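# Hang table flowers head down on the dryer pegs

## Task

Take every flower lying on the table and clip it by its stem onto one of the dryer's pegs so it hangs with its head pointing down, without deforming any stem; at the end the dryer must still hang from its rail and the flower already hanging there must remain clipped.

## Robot and tools

Robot: two xArm6 arms, left_arm and right_arm, each ending in a two-finger parallel gripper. The fingers extend along the gripper's +z axis and close along its y axis. end_effector_position is the pinch point between the pads when shut, roughly 2 cm short of the fingertips; closing pushes the tips about 10 mm further along +z, mostly while the pads are still wider than 40 mm apart.

Frames: the scene frame has its origin at table-top height midway between the nominal bases, +z up, +x out over the table, left_arm toward +y (image left/right does not follow these names). Calibrated bases in the scene frame: left_arm at (-0.005, +0.427, 0) m, quat_wxyz (+1.000, 0, 0, +0.018); right_arm at (+0.019, -0.374, 0) m, quat_wxyz (+1.000, 0, 0, -0.004). Each arm reports its hand pose, velocities and targets, and its wrist camera pose, in its own base frame; fixed cameras and the table use the scene frame. Printed hand positions and orientations may be off by a few cm, worse at long reach.

Row format (shared by execute_actions and move): one flat list of 14 numbers, each in [-1, 1], covering both arms even if only one moves: dx, dy, dz, rx, ry, rz, opening for left_arm, then the same seven for right_arm. dx..rz are an offset, not a pose, measured along that arm's own base axes from its Hand target as it stood when the action or move began; rx, ry, rz form a single rotation vector applied about the Hand target's position. Scale: 1.0 = 0.6 m or 180 degrees. A translation longer than 1.0 may be shortened along its direction. The opening is absolute: +1 fully open (0.084 m), -1 closed. A 0 in the opening slot is a real command, so repeat the current opening to leave a gripper alone. Sending six zeros re-commands an arm's current Hand target.

execute_actions(actions, cameras): actions is a list of actions; each action is a table of up to 15 rows, one row per control step of 1/30 s, with the last row held to fill 15 steps. Every row in an action counts from the action's start pose, not from the row before; a new action starts from the updated Hand target, so repeating an offset moves further. An empty list just reports state and images.

move(target, speed, blend, opening_speed, blocking, cameras): drives each gripper in a straight line toward target, either one 14-number row or a list of up to 15 rows; all rows count from the same starting Hand targets. speed is path top speed in m/s, 0.002 to 1 (default 0.25), one value or one per target; rotation is capped at twice that in rad/s. blend (m) rounds corners between listed targets. opening_speed sets how fast commanded openings change, in scale units per second, at least 0.2. Openings of the first row go out at the start; later rows' openings are applied on arrival once everything is at rest. Paths do not avoid obstacles or the other arm, all finish together, and are cut at 10 s. Grippers lag and can overshoot speed, especially with a nearly straight arm. blocking=false returns after about 0.5 s while the move continues. The result adds a "move:" line giving the ending (done, off_target, moving, held, fault) and limits (paced = pose clipped, held = steps withheld). An arm not named in the ending reached within 3 mm and 2 degrees. Neither done nor off_target tells you about contact.

wait(seconds 0 to 10) lets the scene run with last commands held. stop brakes a running move. zoom_image(camera, region [x0,y0,x1,y1] pixels, max 504x504) enlarges part of a latest image. clear_fault(arm) clears a reported torque fault. read_manual returns licence texts only. finished_scene(scene) ends the current scene, irreversibly, using its number.

Control details: each step the commanded pose is clipped to within 70 mm and 16 degrees of the measured gripper pose. Hand target in results is the last (clipped) command, and the next offsets count from it. A gripper may rest short of it; waiting won't fix that, so send the remaining gap as an offset. To stop pushing on something, command the target back past the gripper. Joints move at most 3.14 rad/s.

Results: positions in metres, quaternions wxyz, velocities m/s and rad/s. grip_measured is the measured opening on the command scale; to hold something keep commanding clearly below it (lower squeezes harder, about 24 N per pad max). Tool commands lists current gripper commands. Joint velocities showing "within noise" means still. Joint torques include arm weight and have offsets and noise. Wrist depth gives each wrist camera as 7x7 cells of median depth in mm (rows separated by " / ", range 195 to 3000, "-" means no valid reading). Cameras: cam_high, cam_low, cam_left_wrist, cam_right_wrist, each 672x504.

Avoid: dropping flowers or releasing them while moving; fast impacts; hard presses; bending stems; anything falling off the table or being left off it; knocking the dryer off its rail or dislodging the hung flower; arms hitting or squeezing each other (a gripper closing on the other's fingers counts). Contact torque over the joint limits (waist 45.2, shoulder 45.3, elbow 27.9, forearm roll 27.9, wrist pitch 15, wrist roll 15.7 N m, held weight included) or a motor at its limit for 1 s triggers a torque fault needing clear_fault. Holding loads or straining at unreachable poses heats motors: MOTOR HOT appears at 65 °C, and at 80 °C the arm is braked for 30 to 60 s. Objects may occasionally be nudged by outside disturbances.

Each tool is called after "Request:" as name([rows], argument=value, ...), one row to a line, values as JSON.

## Session

Request:
execute_actions(actions=[])

Scene clock: 0.00 s.
left_arm: end_effector_position=(+0.1772, +0.2765, +0.1679) grip_measured=+1.00 end_effector_quat_wxyz=(-0.171, +0.259, +0.947, +0.084) | right_arm: end_effector_position=(+0.2140, -0.0775, +0.3776) grip_measured=+1.00 end_effector_quat_wxyz=(+0.036, +0.980, -0.161, +0.112)
Joint positions: left_arm=[0.766 -0.428 -0.518 0.45 1.027 -2.094 0.084] | right_arm=[-0.304 -1.057 -0.737 -0.04 1.561 0.017 0.084]
Joint velocities: within noise
Joint torques (N m): no reading
Wrist depth (mm): cam_left_wrist=[373 379 385 394 1331 1035 858 / 353 359 365 371 1283 1121 923 / 336 341 346 351 358 1217 992 / 323 327 331 336 342 1184 1072 / 309 314 318 322 326 332 1129 / 296 300 303 307 311 316 1091 / 284 288 291 294 298 303 308] | cam_right_wrist=[573 571 580 583 591 597 601 / 553 555 568 568 574 578 582 / 539 538 547 551 556 558 563 / 524 529 533 537 541 546 549 / 511 514 519 524 527 531 534 / 497 500 505 508 511 515 519 / 486 489 493 496 499 503 507]
Hand target: left_arm +0.1772, +0.2765, +0.1679; -0.171, +0.259, +0.947, +0.084 | right_arm +0.2140, -0.0775, +0.3776; +0.036, +0.980, -0.161, +0.112
Tool commands: left_gripper/opening=+1.0 right_gripper/opening=+1.0

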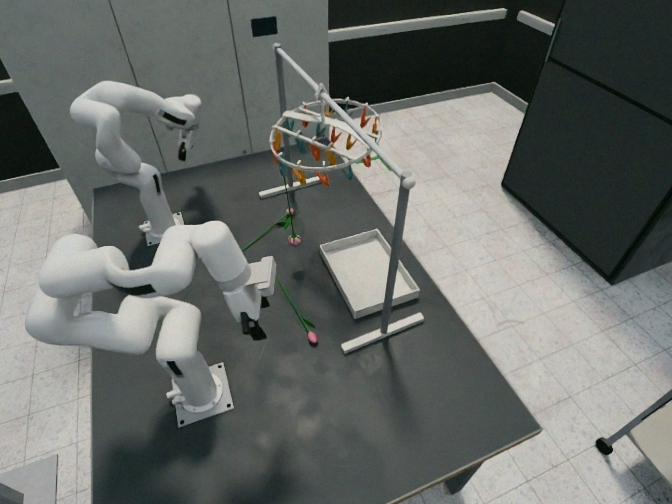

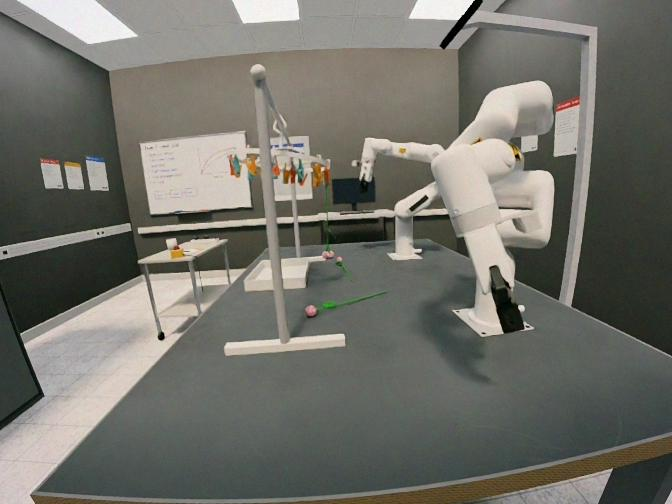

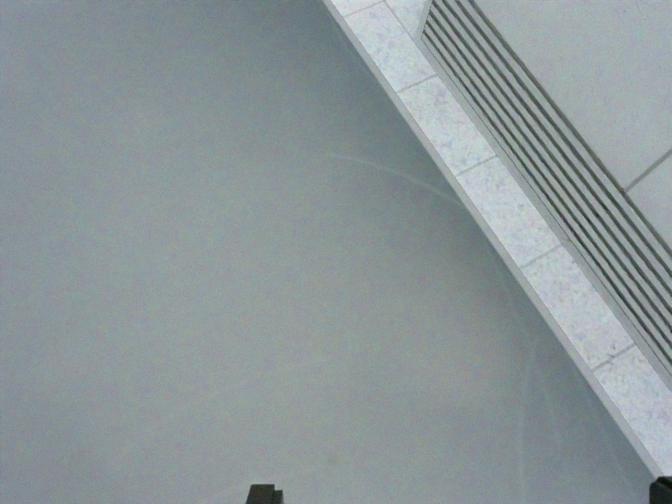

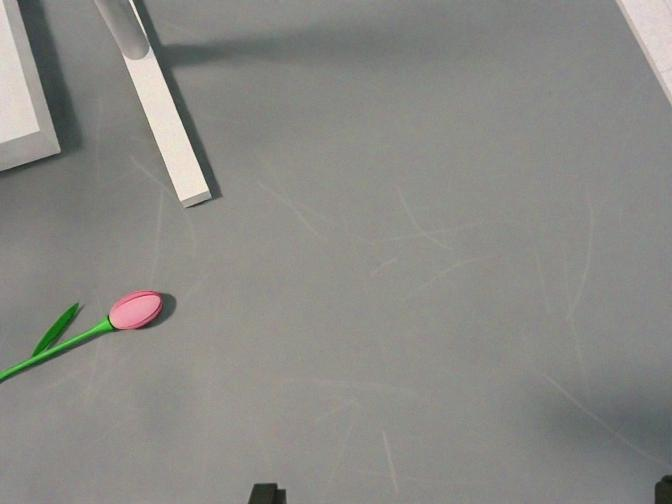

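Request:
zoom_image(camera="cam_high", region=[220, 30, 440, 195])

Request:
zoom_image(camera="cam_high", region=[220, 190, 440, 355])

Request:
zoom_image(camera="cam_low", region=[210, 60, 420, 217])

Request:
zoom_image(camera="cam_low", region=[210, 210, 420, 367])

Scaled by 2.291 from the camera's 672x504 image, which has a finer 960x720 frame.

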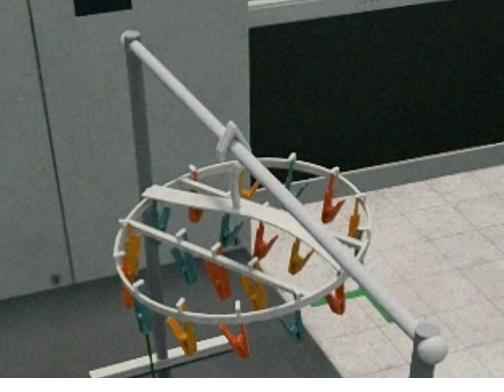

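Scaled by 2.291 from the camera's 672x504 image, which has a finer 960x720 frame.

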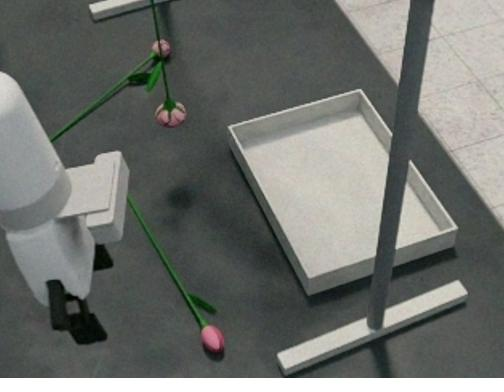

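Scaled by 2.400 from the camera's 672x504 image, which has a finer 960x720 frame.

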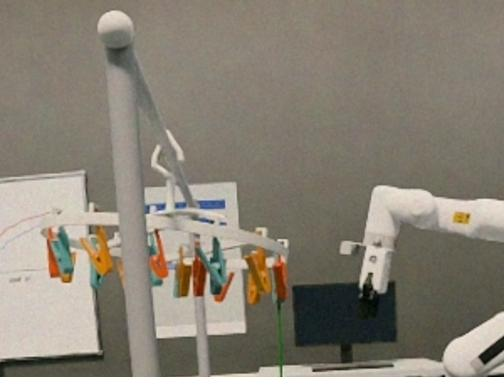

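Scaled by 2.400 from the camera's 672x504 image, which has a finer 960x720 frame.

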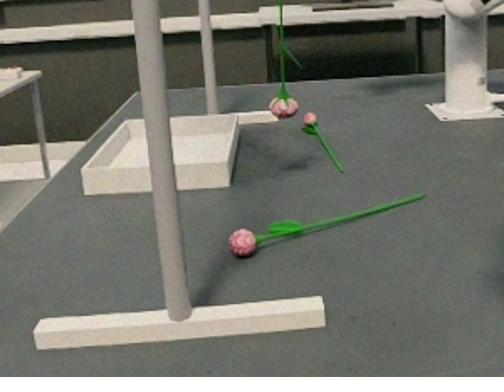

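Request:
move(target=[0,0,0,0,0,0,1,0.11,0.2125,0.0707,0.1104,-0.4328,0.3055,1], speed=0.25)

Scene clock: 163.97 s.
left_arm: end_effector_position=(+0.1772, +0.2765, +0.1679) grip_measured=+1.00 end_effector_quat_wxyz=(-0.171, +0.259, +0.947, +0.084) | right_arm: end_effector_position=(+0.2799, +0.0499, +0.4200) grip_measured=+1.00 end_effector_quat_wxyz=(-0.270, +0.653, +0.271, +0.653)
Joint positions: left_arm=[0.766 -0.428 -0.518 0.45 1.027 -2.094 0.084] | right_arm=[-0.991 -1.304 -0.146 1.545 1.775 -1.695 0.084]
Joint velocities: within noise
Joint torques (N m): left_arm=[-0.76 -13.25 -19.45 0.87 -1.95 -0.08] | right_arm=[4.84 5.1 -19.94 3.15 -1.19 -1.33]
Wrist depth (mm): cam_left_wrist=[373 380 385 394 1327 1036 860 / 354 360 365 372 1282 1123 926 / 336 341 346 351 357 1214 996 / 323 327 332 336 342 1180 1070 / 309 314 318 322 326 331 1127 / 296 300 303 308 311 317 1086 / 284 289 291 294 298 303 308] | cam_right_wrist=[1768 - - - - 447 2024 / 1769 1922 - - - 2400 2125 / 1660 1892 - - - 2385 2130 / 1660 601 580 574 558 2394 2145 / 1697 534 611 - - 2392 2161 / 1647 1906 - - - 2417 2148 / 1690 1846 - - - 2406 2126]
Hand target: left_arm +0.1772, +0.2765, +0.1679; -0.171, +0.259, +0.947, +0.084 | right_arm +0.2800, +0.0500, +0.4200; -0.270, +0.653, +0.271, +0.653
Off the commanded pose: left_arm 0.000 m, 0 deg | right_arm 0.000 m, 0 deg.
move: done

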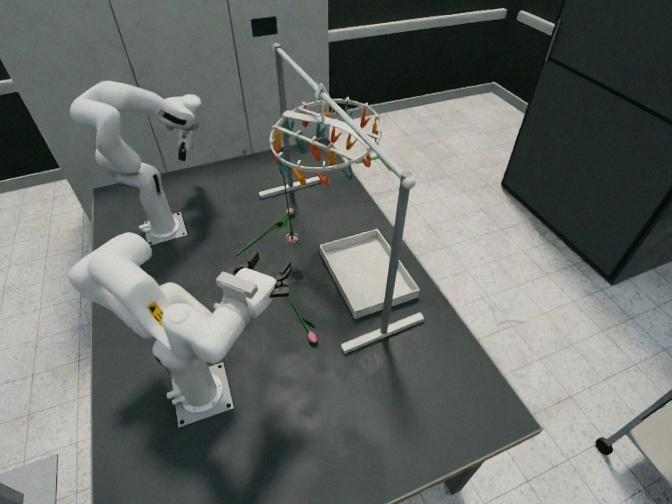

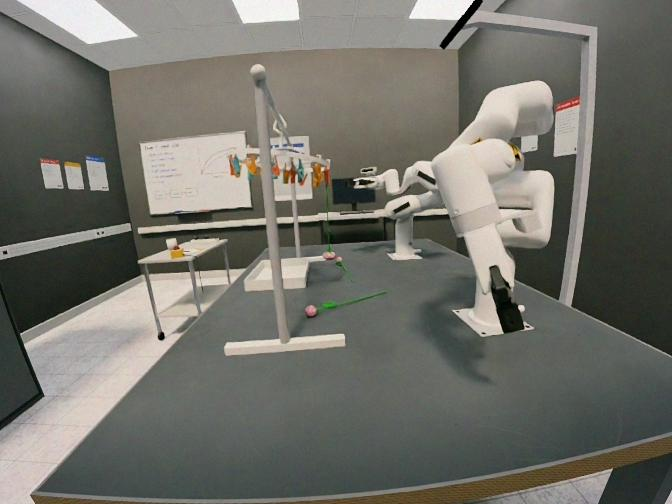

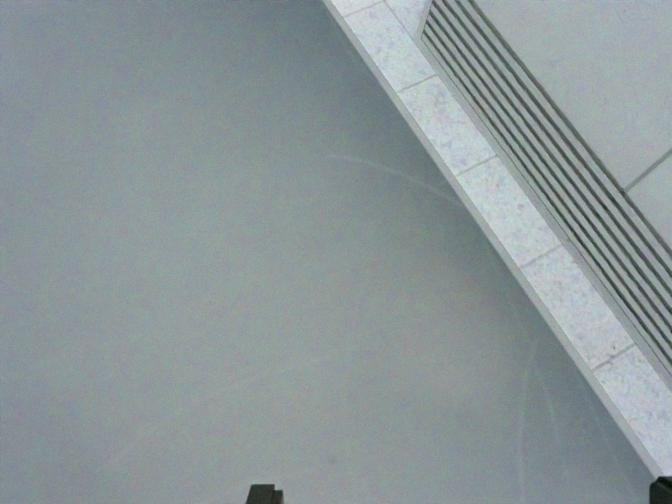

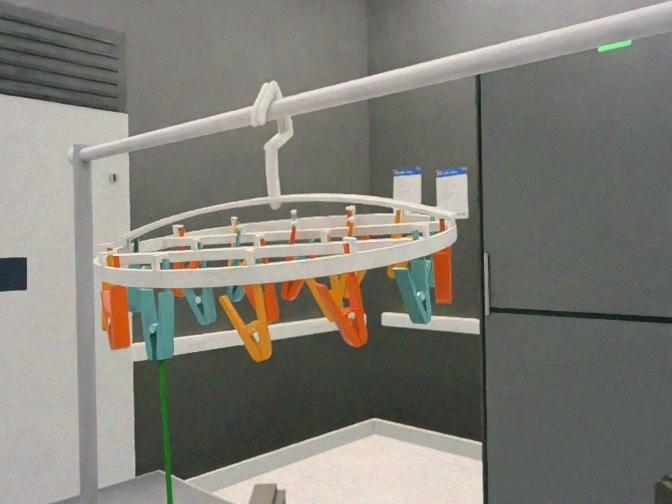

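Request:
zoom_image(camera="cam_right_wrist", region=[85, 210, 285, 370])

Request:
zoom_image(camera="cam_right_wrist", region=[270, 200, 470, 360])

Scaled by 2.520 from the camera's 672x504 image, which has a finer 960x720 frame.

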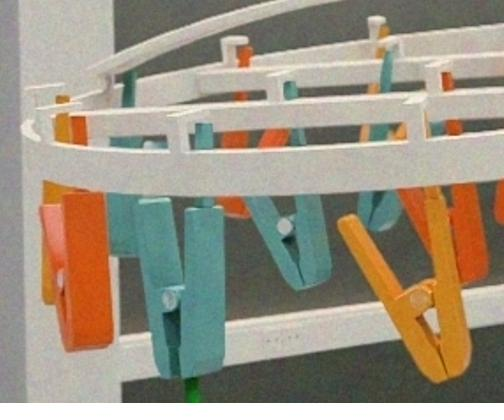

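Scaled by 2.520 from the camera's 672x504 image, which has a finer 960x720 frame.

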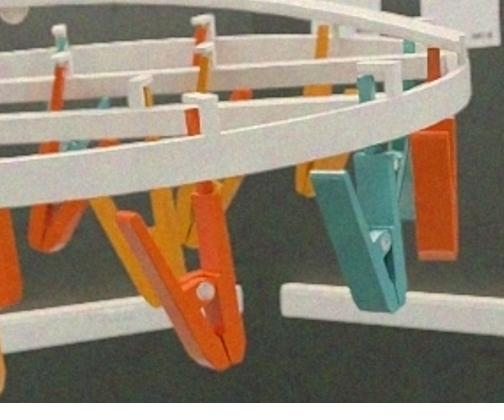

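Request:
zoom_image(camera="cam_right_wrist", region=[220, 440, 320, 504])

Request:
zoom_image(camera="cam_right_wrist", region=[572, 440, 672, 504])

Request:
zoom_image(camera="cam_left_wrist", region=[220, 440, 320, 504])

Request:
zoom_image(camera="cam_left_wrist", region=[572, 440, 672, 504])

Scaled by 5.040 from the camera's 672x504 image, which has a finer 960x720 frame.

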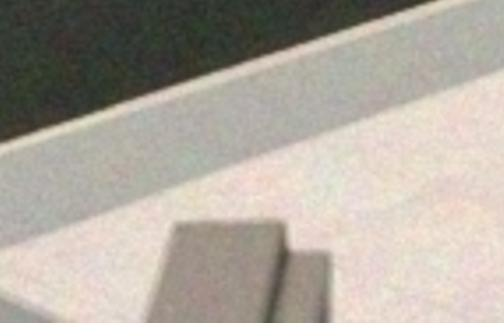

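Scaled by 5.040 from the camera's 672x504 image, which has a finer 960x720 frame.

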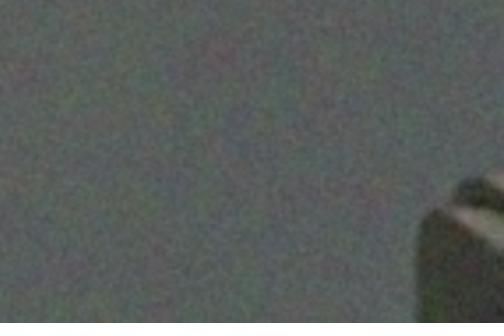

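Scaled by 5.040 from the camera's 672x504 image, which has a finer 960x720 frame.

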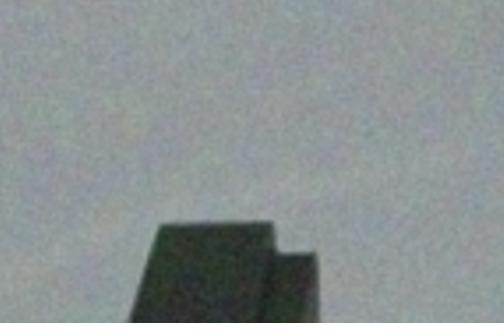

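Scaled by 5.040 from the camera's 672x504 image, which has a finer 960x720 frame.

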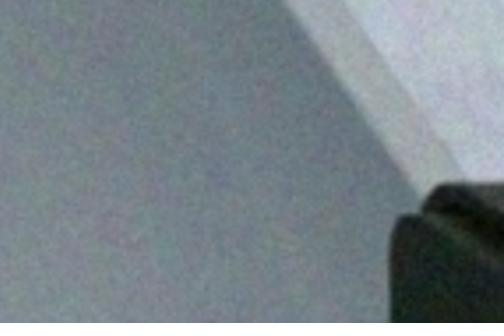

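Request:
move(target=[0.038,-0.5,0.42,-0.1475,0.0725,-0.8168,1,0,0,0,0,0,0,1], speed=0.4)

Scene clock: 398.13 s.
left_arm: end_effector_position=(+0.2000, -0.0235, +0.4199) grip_measured=+1.00 end_effector_quat_wxyz=(-0.001, +1.000, +0.001, +0.000) | right_arm: end_effector_position=(+0.2800, +0.0500, +0.4200) grip_measured=+1.00 end_effector_quat_wxyz=(-0.270, +0.653, +0.271, +0.653)
Joint positions: left_arm=[-0.118 -0.849 -1.025 0.001 1.875 -0.119 0.084] | right_arm=[-0.991 -1.304 -0.146 1.546 1.775 -1.695 0.084]
Joint velocities: within noise
Joint torques (N m): left_arm=[-3.38 6.54 -20.8 -2.54 0.02 1.36] | right_arm=[4.48 4.91 -19.24 3.22 -1.02 -1.31]
Wrist depth (mm): cam_left_wrist=[548 548 551 551 553 557 558 / 546 549 551 551 554 556 559 / 549 550 551 552 554 556 557 / 548 549 552 552 553 555 557 / 548 549 550 552 554 555 557 / 548 550 550 552 555 557 558 / 547 549 551 553 553 556 556] | cam_right_wrist=[1766 - - - - 446 2010 / 1780 1931 - - - 2373 2119 / 1673 1930 - - - 2398 2134 / 1645 600 581 572 557 2382 2134 / 1714 534 614 - - 2383 2131 / 1664 1904 - - - 2366 2120 / 1703 1839 - - - 2387 2134]
Hand target: left_arm +0.2000, -0.0235, +0.4199; -0.001, +1.000, +0.000, +0.000 | right_arm +0.2800, +0.0500, +0.4200; -0.270, +0.653, +0.271, +0.653
Off the commanded pose: left_arm 0.000 m, 0 deg | right_arm 0.000 m, 0 deg.
move: done

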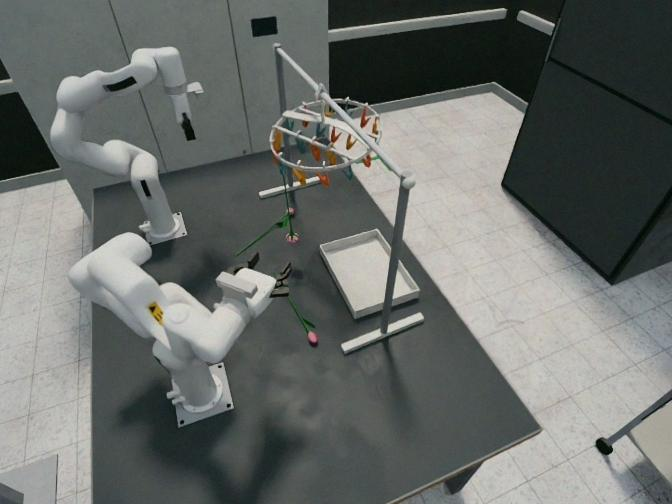

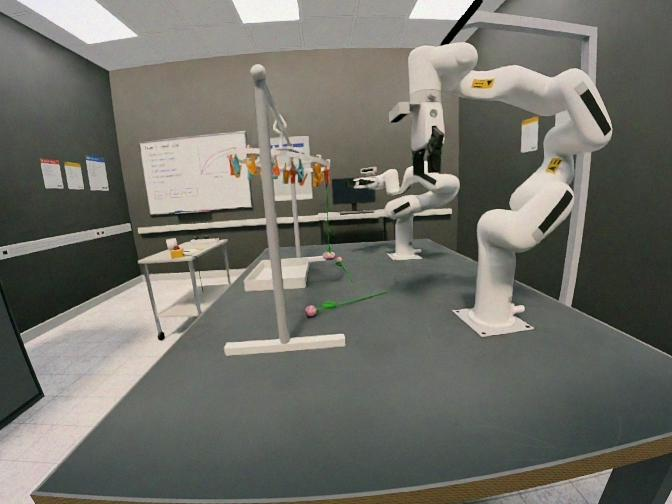

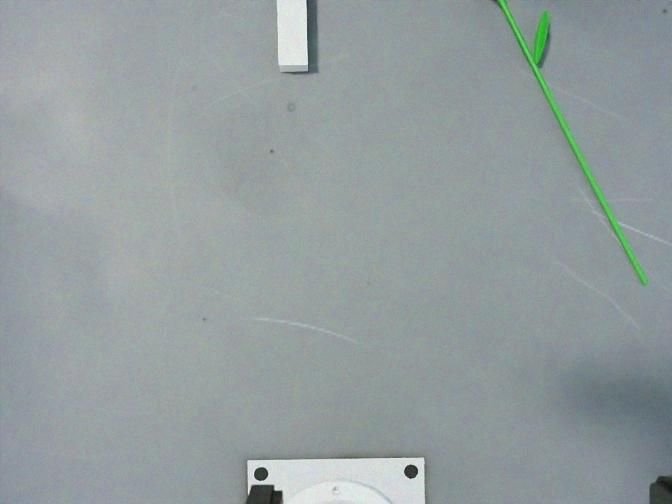

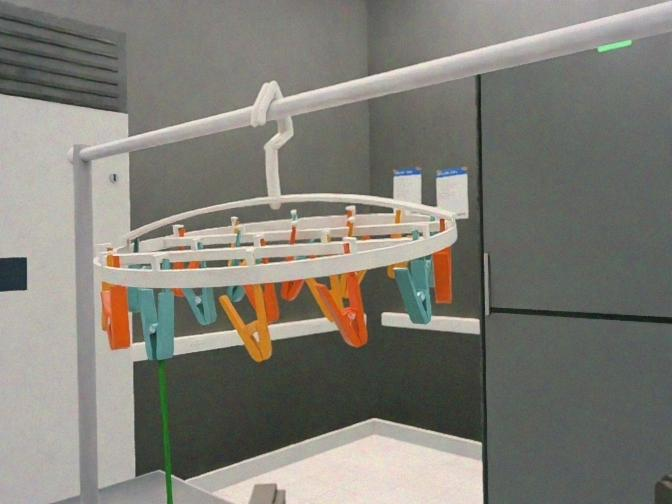

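Request:
move(target=[0.133,-0.044,0,-0.1954,-0.4718,-0.1954,1,0,0,0,0,0,0,1], speed=0.4)

Request:
zoom_image(camera="cam_left_wrist", region=[168, 150, 504, 402])

Scene clock: 436.93 s.
left_arm: end_effector_position=(+0.2798, -0.0499, +0.4199) grip_measured=+1.00 end_effector_quat_wxyz=(+0.270, +0.654, -0.270, +0.653) | right_arm: end_effector_position=(+0.2800, +0.0500, +0.4200) grip_measured=+1.00 end_effector_quat_wxyz=(-0.270, +0.653, +0.271, +0.653)
Joint positions: left_arm=[0.993 -1.307 -0.145 -1.546 1.775 1.691 0.084] | right_arm=[-0.991 -1.304 -0.146 1.546 1.775 -1.695 0.084]
Joint velocities: within noise
Joint torques (N m): left_arm=[-3.58 10.95 -23.1 0.04 2.4 1.38] | right_arm=[3.85 4.64 -18.78 3.06 -0.75 -1.19]
Wrist depth (mm): cam_left_wrist=[1949 - - - - - - / - - - - - - - / - - - - - - - / - 505 443 404 700 486 - / 2962 - 446 642 608 475 - / - - - - 2430 - - / - - - - - 1268 2995] | cam_right_wrist=[1744 2969 - - - 447 1998 / 1759 1908 - - - 2383 2113 / 1651 1905 - - - 2324 2136 / 1659 603 581 573 558 2371 2138 / 1711 535 611 - - 2397 2104 / 1669 1897 - - - 2388 2118 / 1687 1839 - - - 2405 2163]
Hand target: left_arm +0.2798, -0.0499, +0.4199; +0.270, +0.654, -0.270, +0.653 | right_arm +0.2800, +0.0500, +0.4200; -0.270, +0.653, +0.271, +0.653
Off the commanded pose: left_arm 0.000 m, 0 deg | right_arm 0.000 m, 0 deg.
move: done; limits=paced

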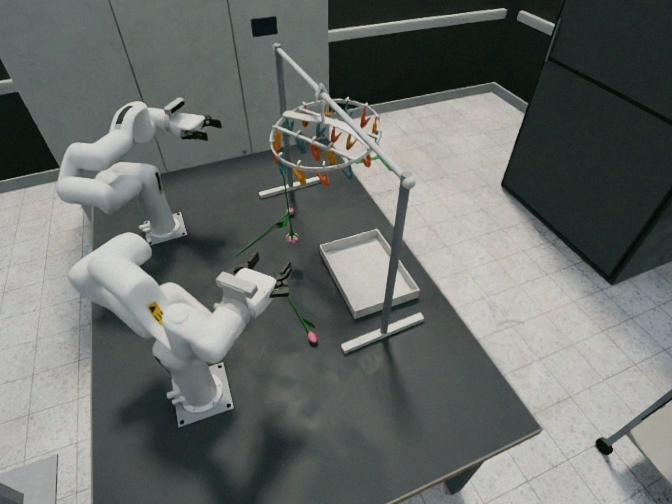

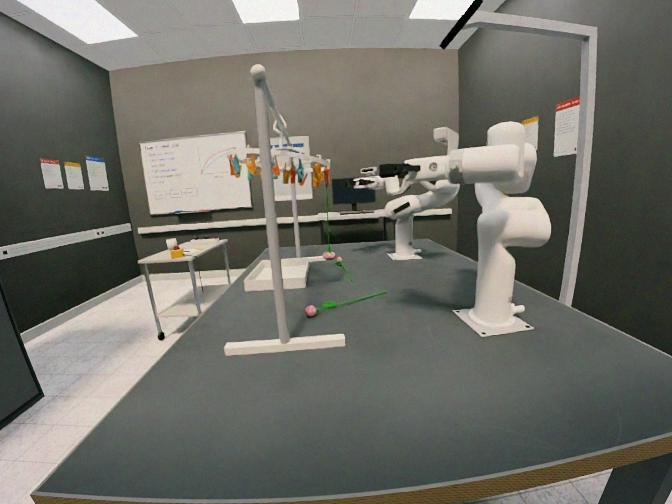

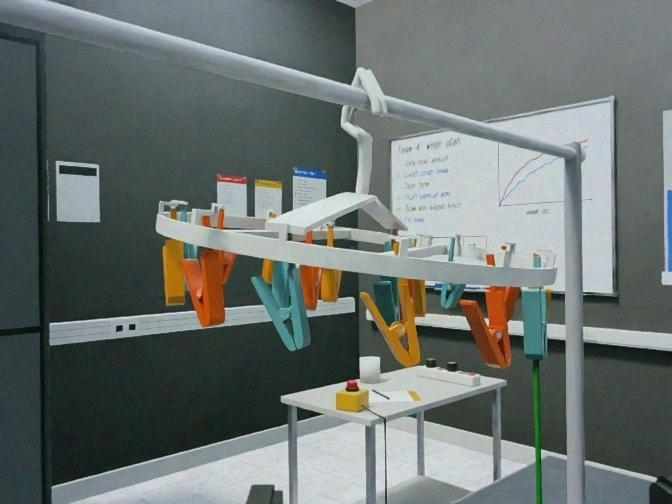

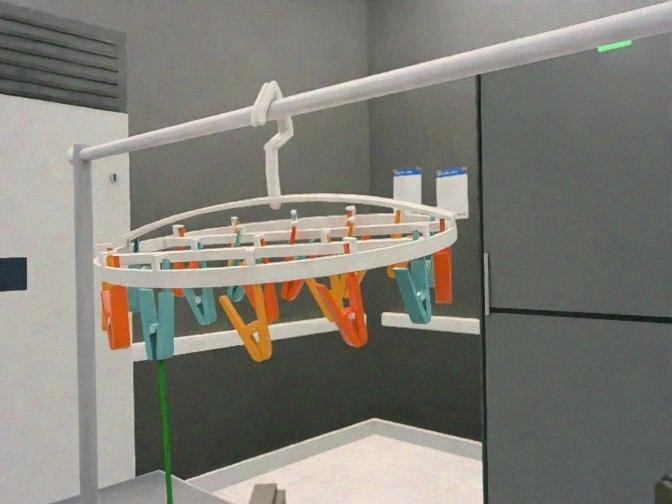

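Scaled by 1.500 from the camera's 672x504 image, which has a finer 960x720 frame.

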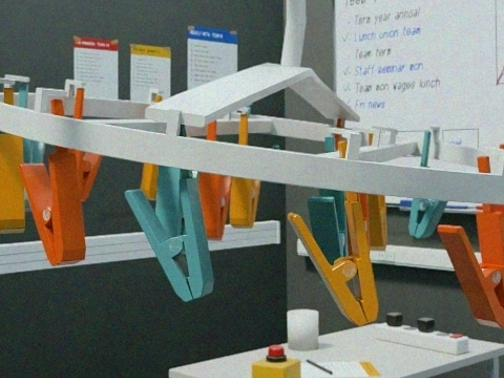

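Request:
move(target=[0.096,-0.287,-0.283,0.5579,-0.0855,-0.456,1,0,0,0,0,0,0,1], speed=0.4)

Scene clock: 649.87 s.
left_arm: end_effector_position=(+0.3374, -0.2221, +0.2501) grip_measured=+1.00 end_effector_quat_wxyz=(+0.000, -0.238, +0.971, +0.000) | right_arm: end_effector_position=(+0.2800, +0.0500, +0.4200) grip_measured=+1.00 end_effector_quat_wxyz=(-0.270, +0.653, +0.271, +0.653)
Joint positions: left_arm=[-0.582 -0.251 -0.942 -0.001 1.194 2.079 0.084] | right_arm=[-0.991 -1.304 -0.146 1.546 1.775 -1.695 0.084]
Joint velocities: within noise
Joint torques (N m): left_arm=[-3.07 -9.48 -23.61 2.15 0.18 -0.94] | right_arm=[3 4.37 -18.43 2.89 -0.29 -1.08]
Wrist depth (mm): cam_left_wrist=[379 380 380 381 382 383 384 / 379 381 381 382 383 383 384 / 378 380 381 382 382 383 384 / 379 380 381 381 383 383 385 / 379 380 381 382 383 384 384 / 380 380 381 382 382 383 384 / 380 380 381 382 383 383 384] | cam_right_wrist=[1739 - - - - 446 1993 / 1776 1922 - - - 2373 2115 / 1681 1926 - - - 2391 2131 / 1667 602 582 572 558 2355 2134 / 1684 536 609 - - 2353 2142 / 1647 1884 - - - 2373 2110 / 1703 1873 - - - 2409 2157]
Hand target: left_arm +0.3374, -0.2221, +0.2501; +0.000, -0.238, +0.971, +0.000 | right_arm +0.2800, +0.0500, +0.4200; -0.270, +0.653, +0.271, +0.653
Off the commanded pose: left_arm 0.000 m, 0 deg | right_arm 0.000 m, 0 deg.
move: done

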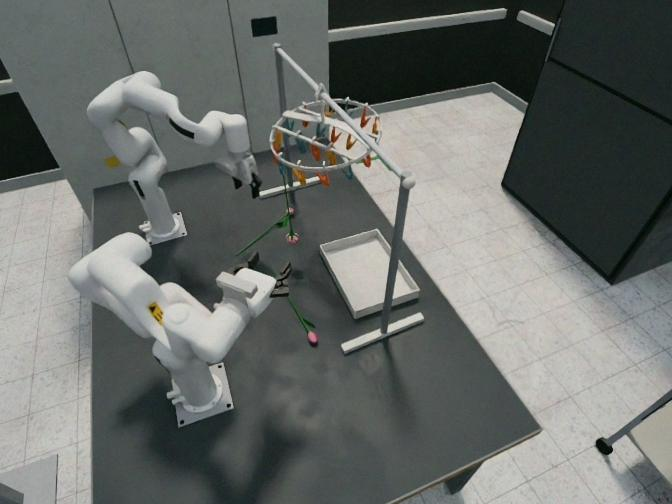

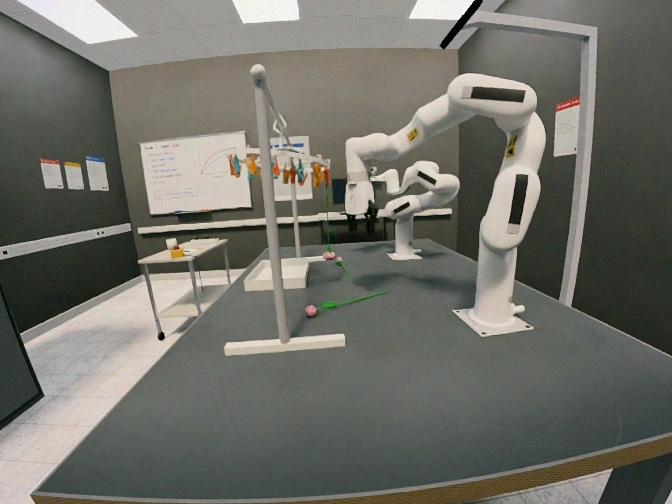

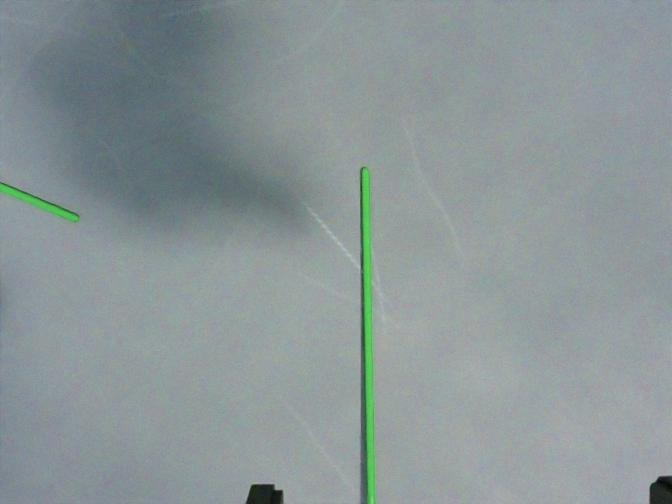

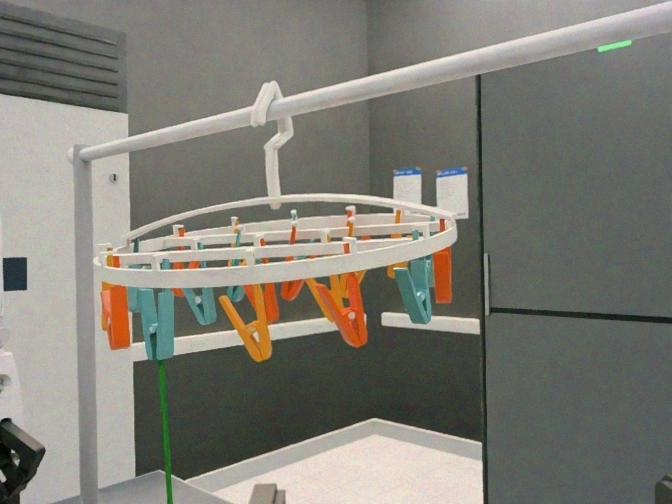

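Request:
move(target=[-0.0217,-0.0237,-0.2833,0,0,0.0048,-0.286,0,0,0,0,0,0,1], speed=0.2, cameras=["cam_left_wrist", "cam_low", "cam_high"])

Request:
zoom_image(camera="cam_left_wrist", region=[220, 284, 504, 504])

Scene clock: 712.40 s.
left_arm: end_effector_position=(+0.3243, -0.2363, +0.0802) grip_measured=-0.30 end_effector_quat_wxyz=(+0.000, -0.245, +0.969, +0.000) | right_arm: end_effector_position=(+0.2800, +0.0500, +0.4200) grip_measured=+1.00 end_effector_quat_wxyz=(-0.270, +0.653, +0.271, +0.653)
Joint positions: left_arm=[-0.629 -0.006 -0.665 -0.001 0.672 2.017 0.031] | right_arm=[-0.991 -1.304 -0.146 1.546 1.775 -1.695 0.084]
Joint velocities: within noise
Joint torques (N m): left_arm=[-3.56 -12.06 -20.57 2.3 -4.38 -1.14] | right_arm=[2.59 3.98 -18.39 2.87 -0.07 -1.18]
Wrist depth (mm): cam_left_wrist=[209 210 211 211 211 212 212 / 209 210 210 211 211 212 212 / 209 210 211 211 212 212 212 / 209 210 211 211 211 212 212 / 209 210 210 211 211 212 212 / 210 210 211 211 212 212 212 / 210 210 211 211 211 212 212] | cam_right_wrist=[1761 - - - - 445 1999 / 1747 1905 - - - 2386 2119 / 1660 1896 - - - 2388 2132 / 1661 603 582 571 557 2394 2149 / 1691 533 610 - - 2394 2120 / 1645 1902 - - - 2423 2127 / 1704 1837 - - - 2447 2126]
Hand target: left_arm +0.3243, -0.2363, +0.0801; +0.000, -0.245, +0.969, +0.000 | right_arm +0.2800, +0.0500, +0.4200; -0.270, +0.653, +0.271, +0.653
Off the commanded pose: left_arm 0.000 m, 0 deg | right_arm 0.000 m, 0 deg.
move: done
Images, in order (width x height): cam_high 672x504, cam_low 672x504, cam_left_wrist 672x504.

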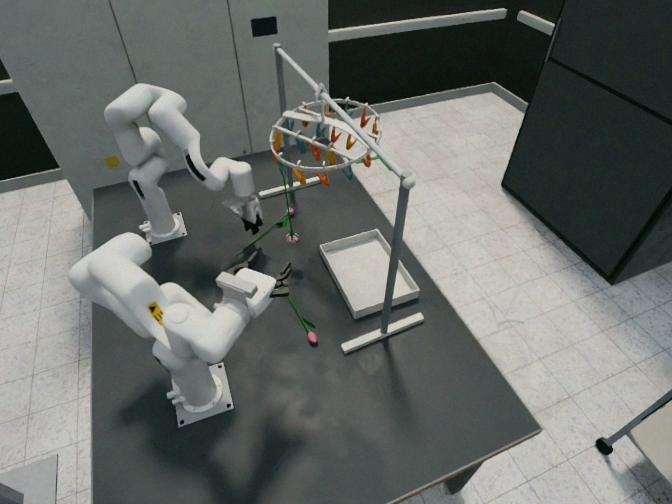

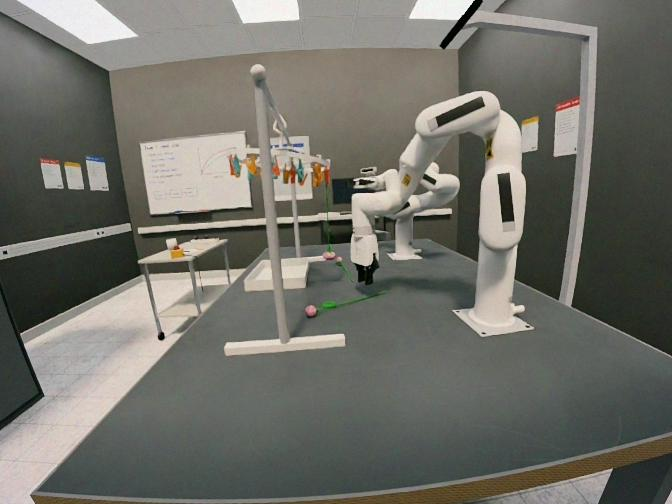

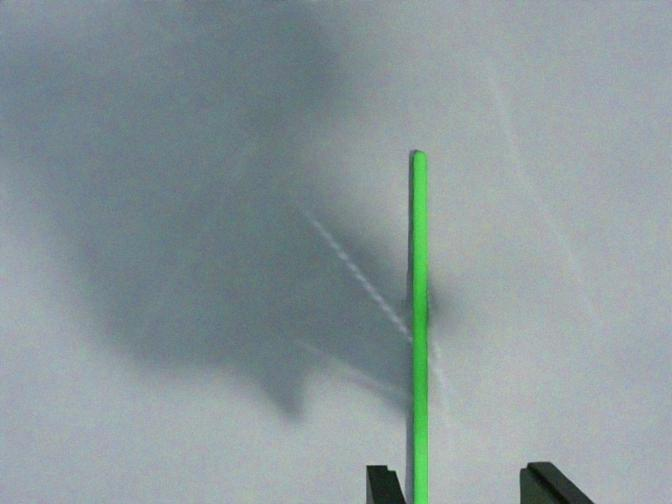

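Scaled by 1.775 from the camera's 672x504 image, which has a finer 960x720 frame.

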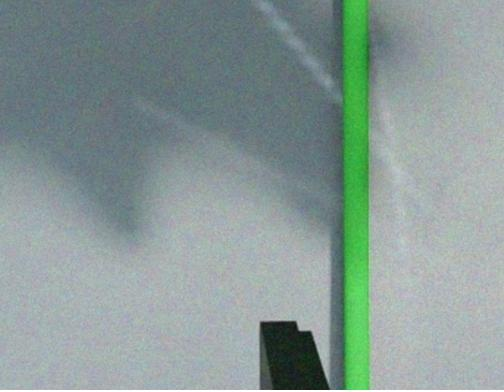

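Request:
move(target=[0,0,-0.0935,0,0,0,-0.286,0,0,0,0,0,0,1], speed=0.06, cameras=["cam_left_wrist", "cam_low", "cam_high"])

Request:
zoom_image(camera="cam_low", region=[300, 230, 440, 335])

Request:
zoom_image(camera="cam_left_wrist", region=[220, 284, 504, 504])

Scene clock: 724.90 s.
left_arm: end_effector_position=(+0.3243, -0.2363, +0.0241) grip_measured=-0.30 end_effector_quat_wxyz=(+0.000, -0.245, +0.969, +0.000) | right_arm: end_effector_position=(+0.2800, +0.0500, +0.4200) grip_measured=+1.00 end_effector_quat_wxyz=(-0.270, +0.653, +0.271, +0.653)
Joint positions: left_arm=[-0.63 0.148 -0.642 -0.001 0.494 2.017 0.031] | right_arm=[-0.991 -1.304 -0.146 1.546 1.775 -1.695 0.084]
Joint velocities: within noise
Joint torques (N m): left_arm=[-3.34 -13.64 -18.32 -2.6 -4.16 1.27] | right_arm=[2.01 3.77 -18.15 2.69 0.17 -1.1]
Wrist depth (mm): cam_left_wrist=[- - - - - - - / - - - - - - - / - - - - - - - / - - - - - - - / - - - - - - - / - - - - - - - / - - - - - - -] | cam_right_wrist=[1750 2999 - - - 446 2003 / 1743 1922 - - - 2357 2134 / 1666 1898 - - - 2349 2102 / 1648 599 579 573 559 2365 2145 / 1701 533 611 - - 2350 2116 / 1660 1910 - - - 2378 2136 / 1698 1863 - - - 2437 2131]
Hand target: left_arm +0.3243, -0.2363, +0.0240; +0.000, -0.245, +0.969, +0.000 | right_arm +0.2800, +0.0500, +0.4200; -0.270, +0.653, +0.271, +0.653
Off the commanded pose: left_arm 0.000 m, 0 deg | right_arm 0.000 m, 0 deg.
move: done
Images, in order (width x height): cam_high 672x504, cam_low 672x504, cam_left_wrist 672x504.

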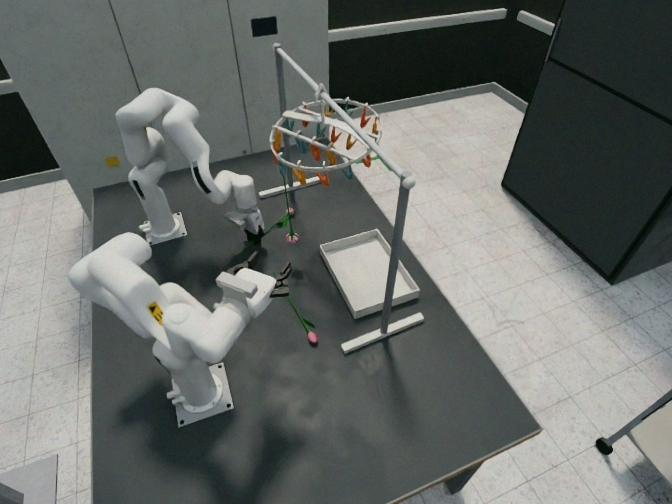

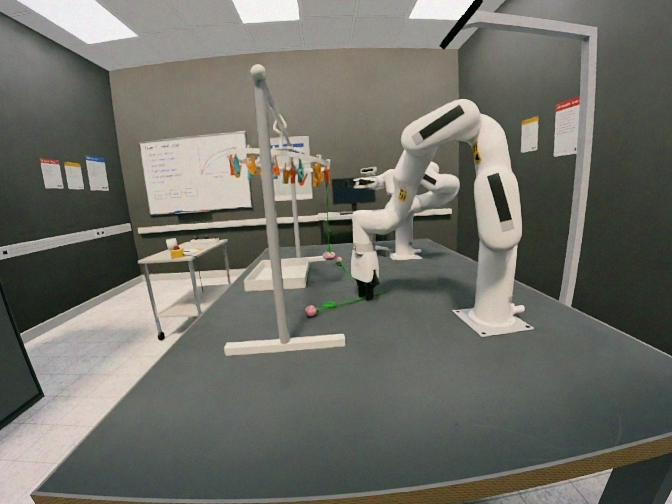

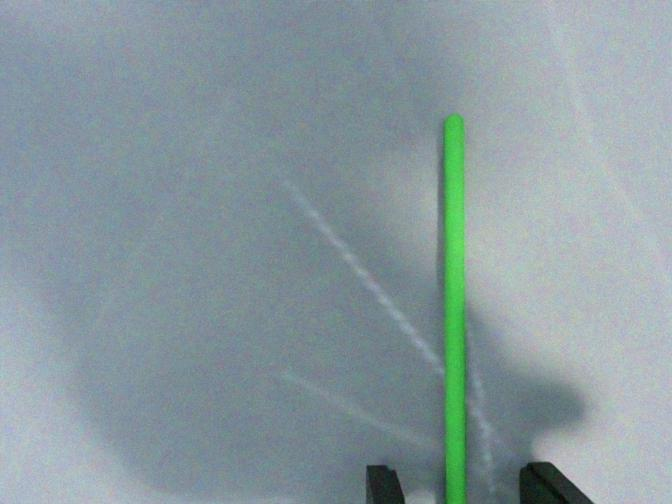

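Scaled by 3.600 from the camera's 672x504 image, which has a finer 960x720 frame.

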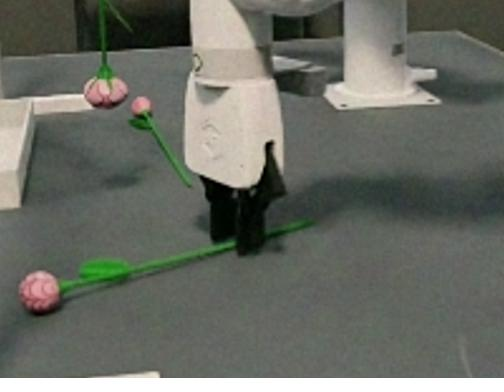

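Scaled by 1.775 from the camera's 672x504 image, which has a finer 960x720 frame.

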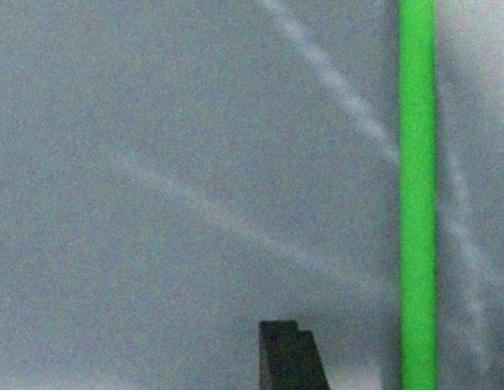

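Request:
move(target=[0,0,-0.0045,0,0,0,-0.286,0,0,0,0,0,0,1], speed=0.03, cameras=[])

Request:
move(target=[0,0,0,0,0,0,-0.95,0,0,0,0,0,0,1], speed=0.03, opening_speed=0.3, cameras=["cam_left_wrist", "cam_low"])

Request:
zoom_image(camera="cam_low", region=[300, 230, 440, 335])

Scene clock: 736.47 s.
left_arm: end_effector_position=(+0.3243, -0.2363, +0.0214) grip_measured=-0.30 end_effector_quat_wxyz=(+0.000, -0.245, +0.969, +0.000) | right_arm: end_effector_position=(+0.2800, +0.0500, +0.4200) grip_measured=+1.00 end_effector_quat_wxyz=(-0.270, +0.653, +0.271, +0.653)
Joint positions: left_arm=[-0.63 0.156 -0.642 -0.001 0.486 2.017 0.031] | right_arm=[-0.991 -1.304 -0.146 1.546 1.775 -1.695 0.084]
Joint velocities: within noise
Joint torques (N m): left_arm=[-3.01 -13.55 -11.72 -2.59 -4.32 1.29] | right_arm=[1.47 3.56 -17.94 2.52 0.34 -1.01]
Wrist depth (mm): cam_left_wrist=[- - - - - - - / - - - - - - - / - - - - - - - / - - - - - - - / - - - - - - - / - - - - - - - / - - - - - - -] | cam_right_wrist=[1741 2996 - - - 446 2009 / 1743 1927 - - - 2378 2130 / 1658 1914 - - - 2385 2110 / 1660 602 582 574 557 2404 2135 / 1692 536 612 - - 2404 2112 / 1649 1903 - - - 2356 2137 / 1686 1842 - - - 2393 2132]
Hand target: left_arm +0.3243, -0.2363, +0.0213; +0.000, -0.245, +0.969, +0.000 | right_arm +0.2800, +0.0500, +0.4200; -0.270, +0.653, +0.271, +0.653
Off the commanded pose: left_arm 0.000 m, 0 deg | right_arm 0.000 m, 0 deg.
move: done
No camera images: "cameras" was empty.

Scene clock: 738.90 s.
left_arm: end_effector_position=(+0.3243, -0.2363, +0.0213) grip_measured=-0.91 end_effector_quat_wxyz=(+0.000, -0.245, +0.969, +0.000) | right_arm: end_effector_position=(+0.2800, +0.0500, +0.4200) grip_measured=+1.00 end_effector_quat_wxyz=(-0.270, +0.653, +0.271, +0.653)
Joint positions: left_arm=[-0.63 0.156 -0.642 -0.001 0.486 2.017 0.004] | right_arm=[-0.991 -1.304 -0.146 1.546 1.775 -1.695 0.084]
Joint velocities: within noise
Joint torques (N m): left_arm=[-3.41 -14.26 -13.17 -2.43 -3.98 1.19] | right_arm=[1.32 3.66 -17.75 2.57 0.52 -0.94]
Wrist depth (mm): cam_left_wrist=[- - - - - - - / - - - - - - - / - - - - - - - / - - - - - - - / - - - - - - - / - - - - - - - / - - - - - - -] | cam_right_wrist=[1759 - - - - 447 1995 / 1758 1909 - - - 2365 2122 / 1655 1919 - - - 2378 2130 / 1659 601 582 573 558 2390 2150 / 1687 532 610 - - 2367 2124 / 1658 1912 - - - 2447 2104 / 1686 1845 - - - 2383 2136]
Hand target: left_arm +0.3243, -0.2363, +0.0213; +0.000, -0.245, +0.969, +0.000 | right_arm +0.2800, +0.0500, +0.4200; -0.270, +0.653, +0.271, +0.653
Off the commanded pose: left_arm 0.000 m, 0 deg | right_arm 0.000 m, 0 deg.
move: done
Images, in order (width x height): cam_low 672x504, cam_left_wrist 672x504.

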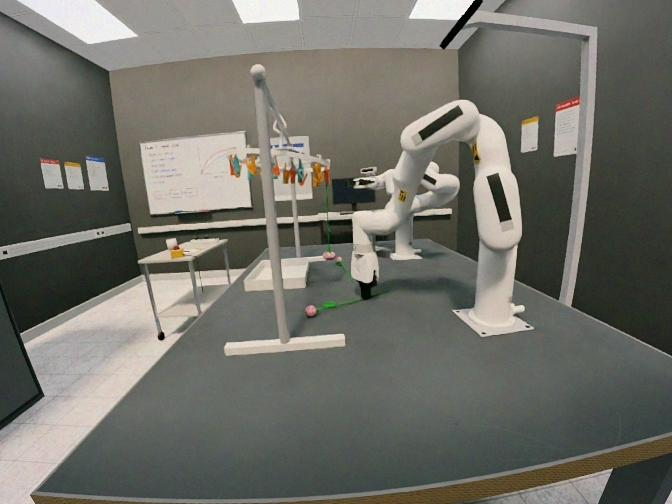

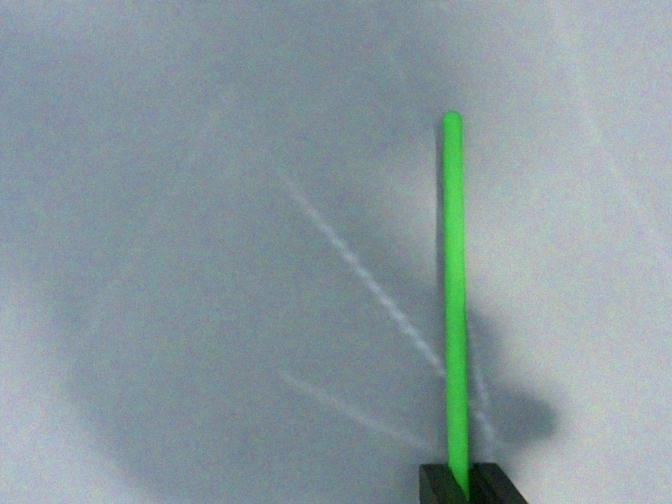

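Scaled by 3.600 from the camera's 672x504 image, which has a finer 960x720 frame.

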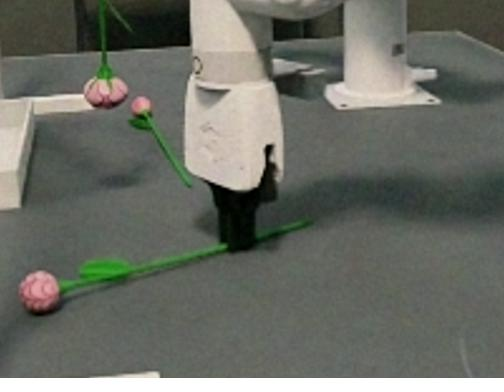

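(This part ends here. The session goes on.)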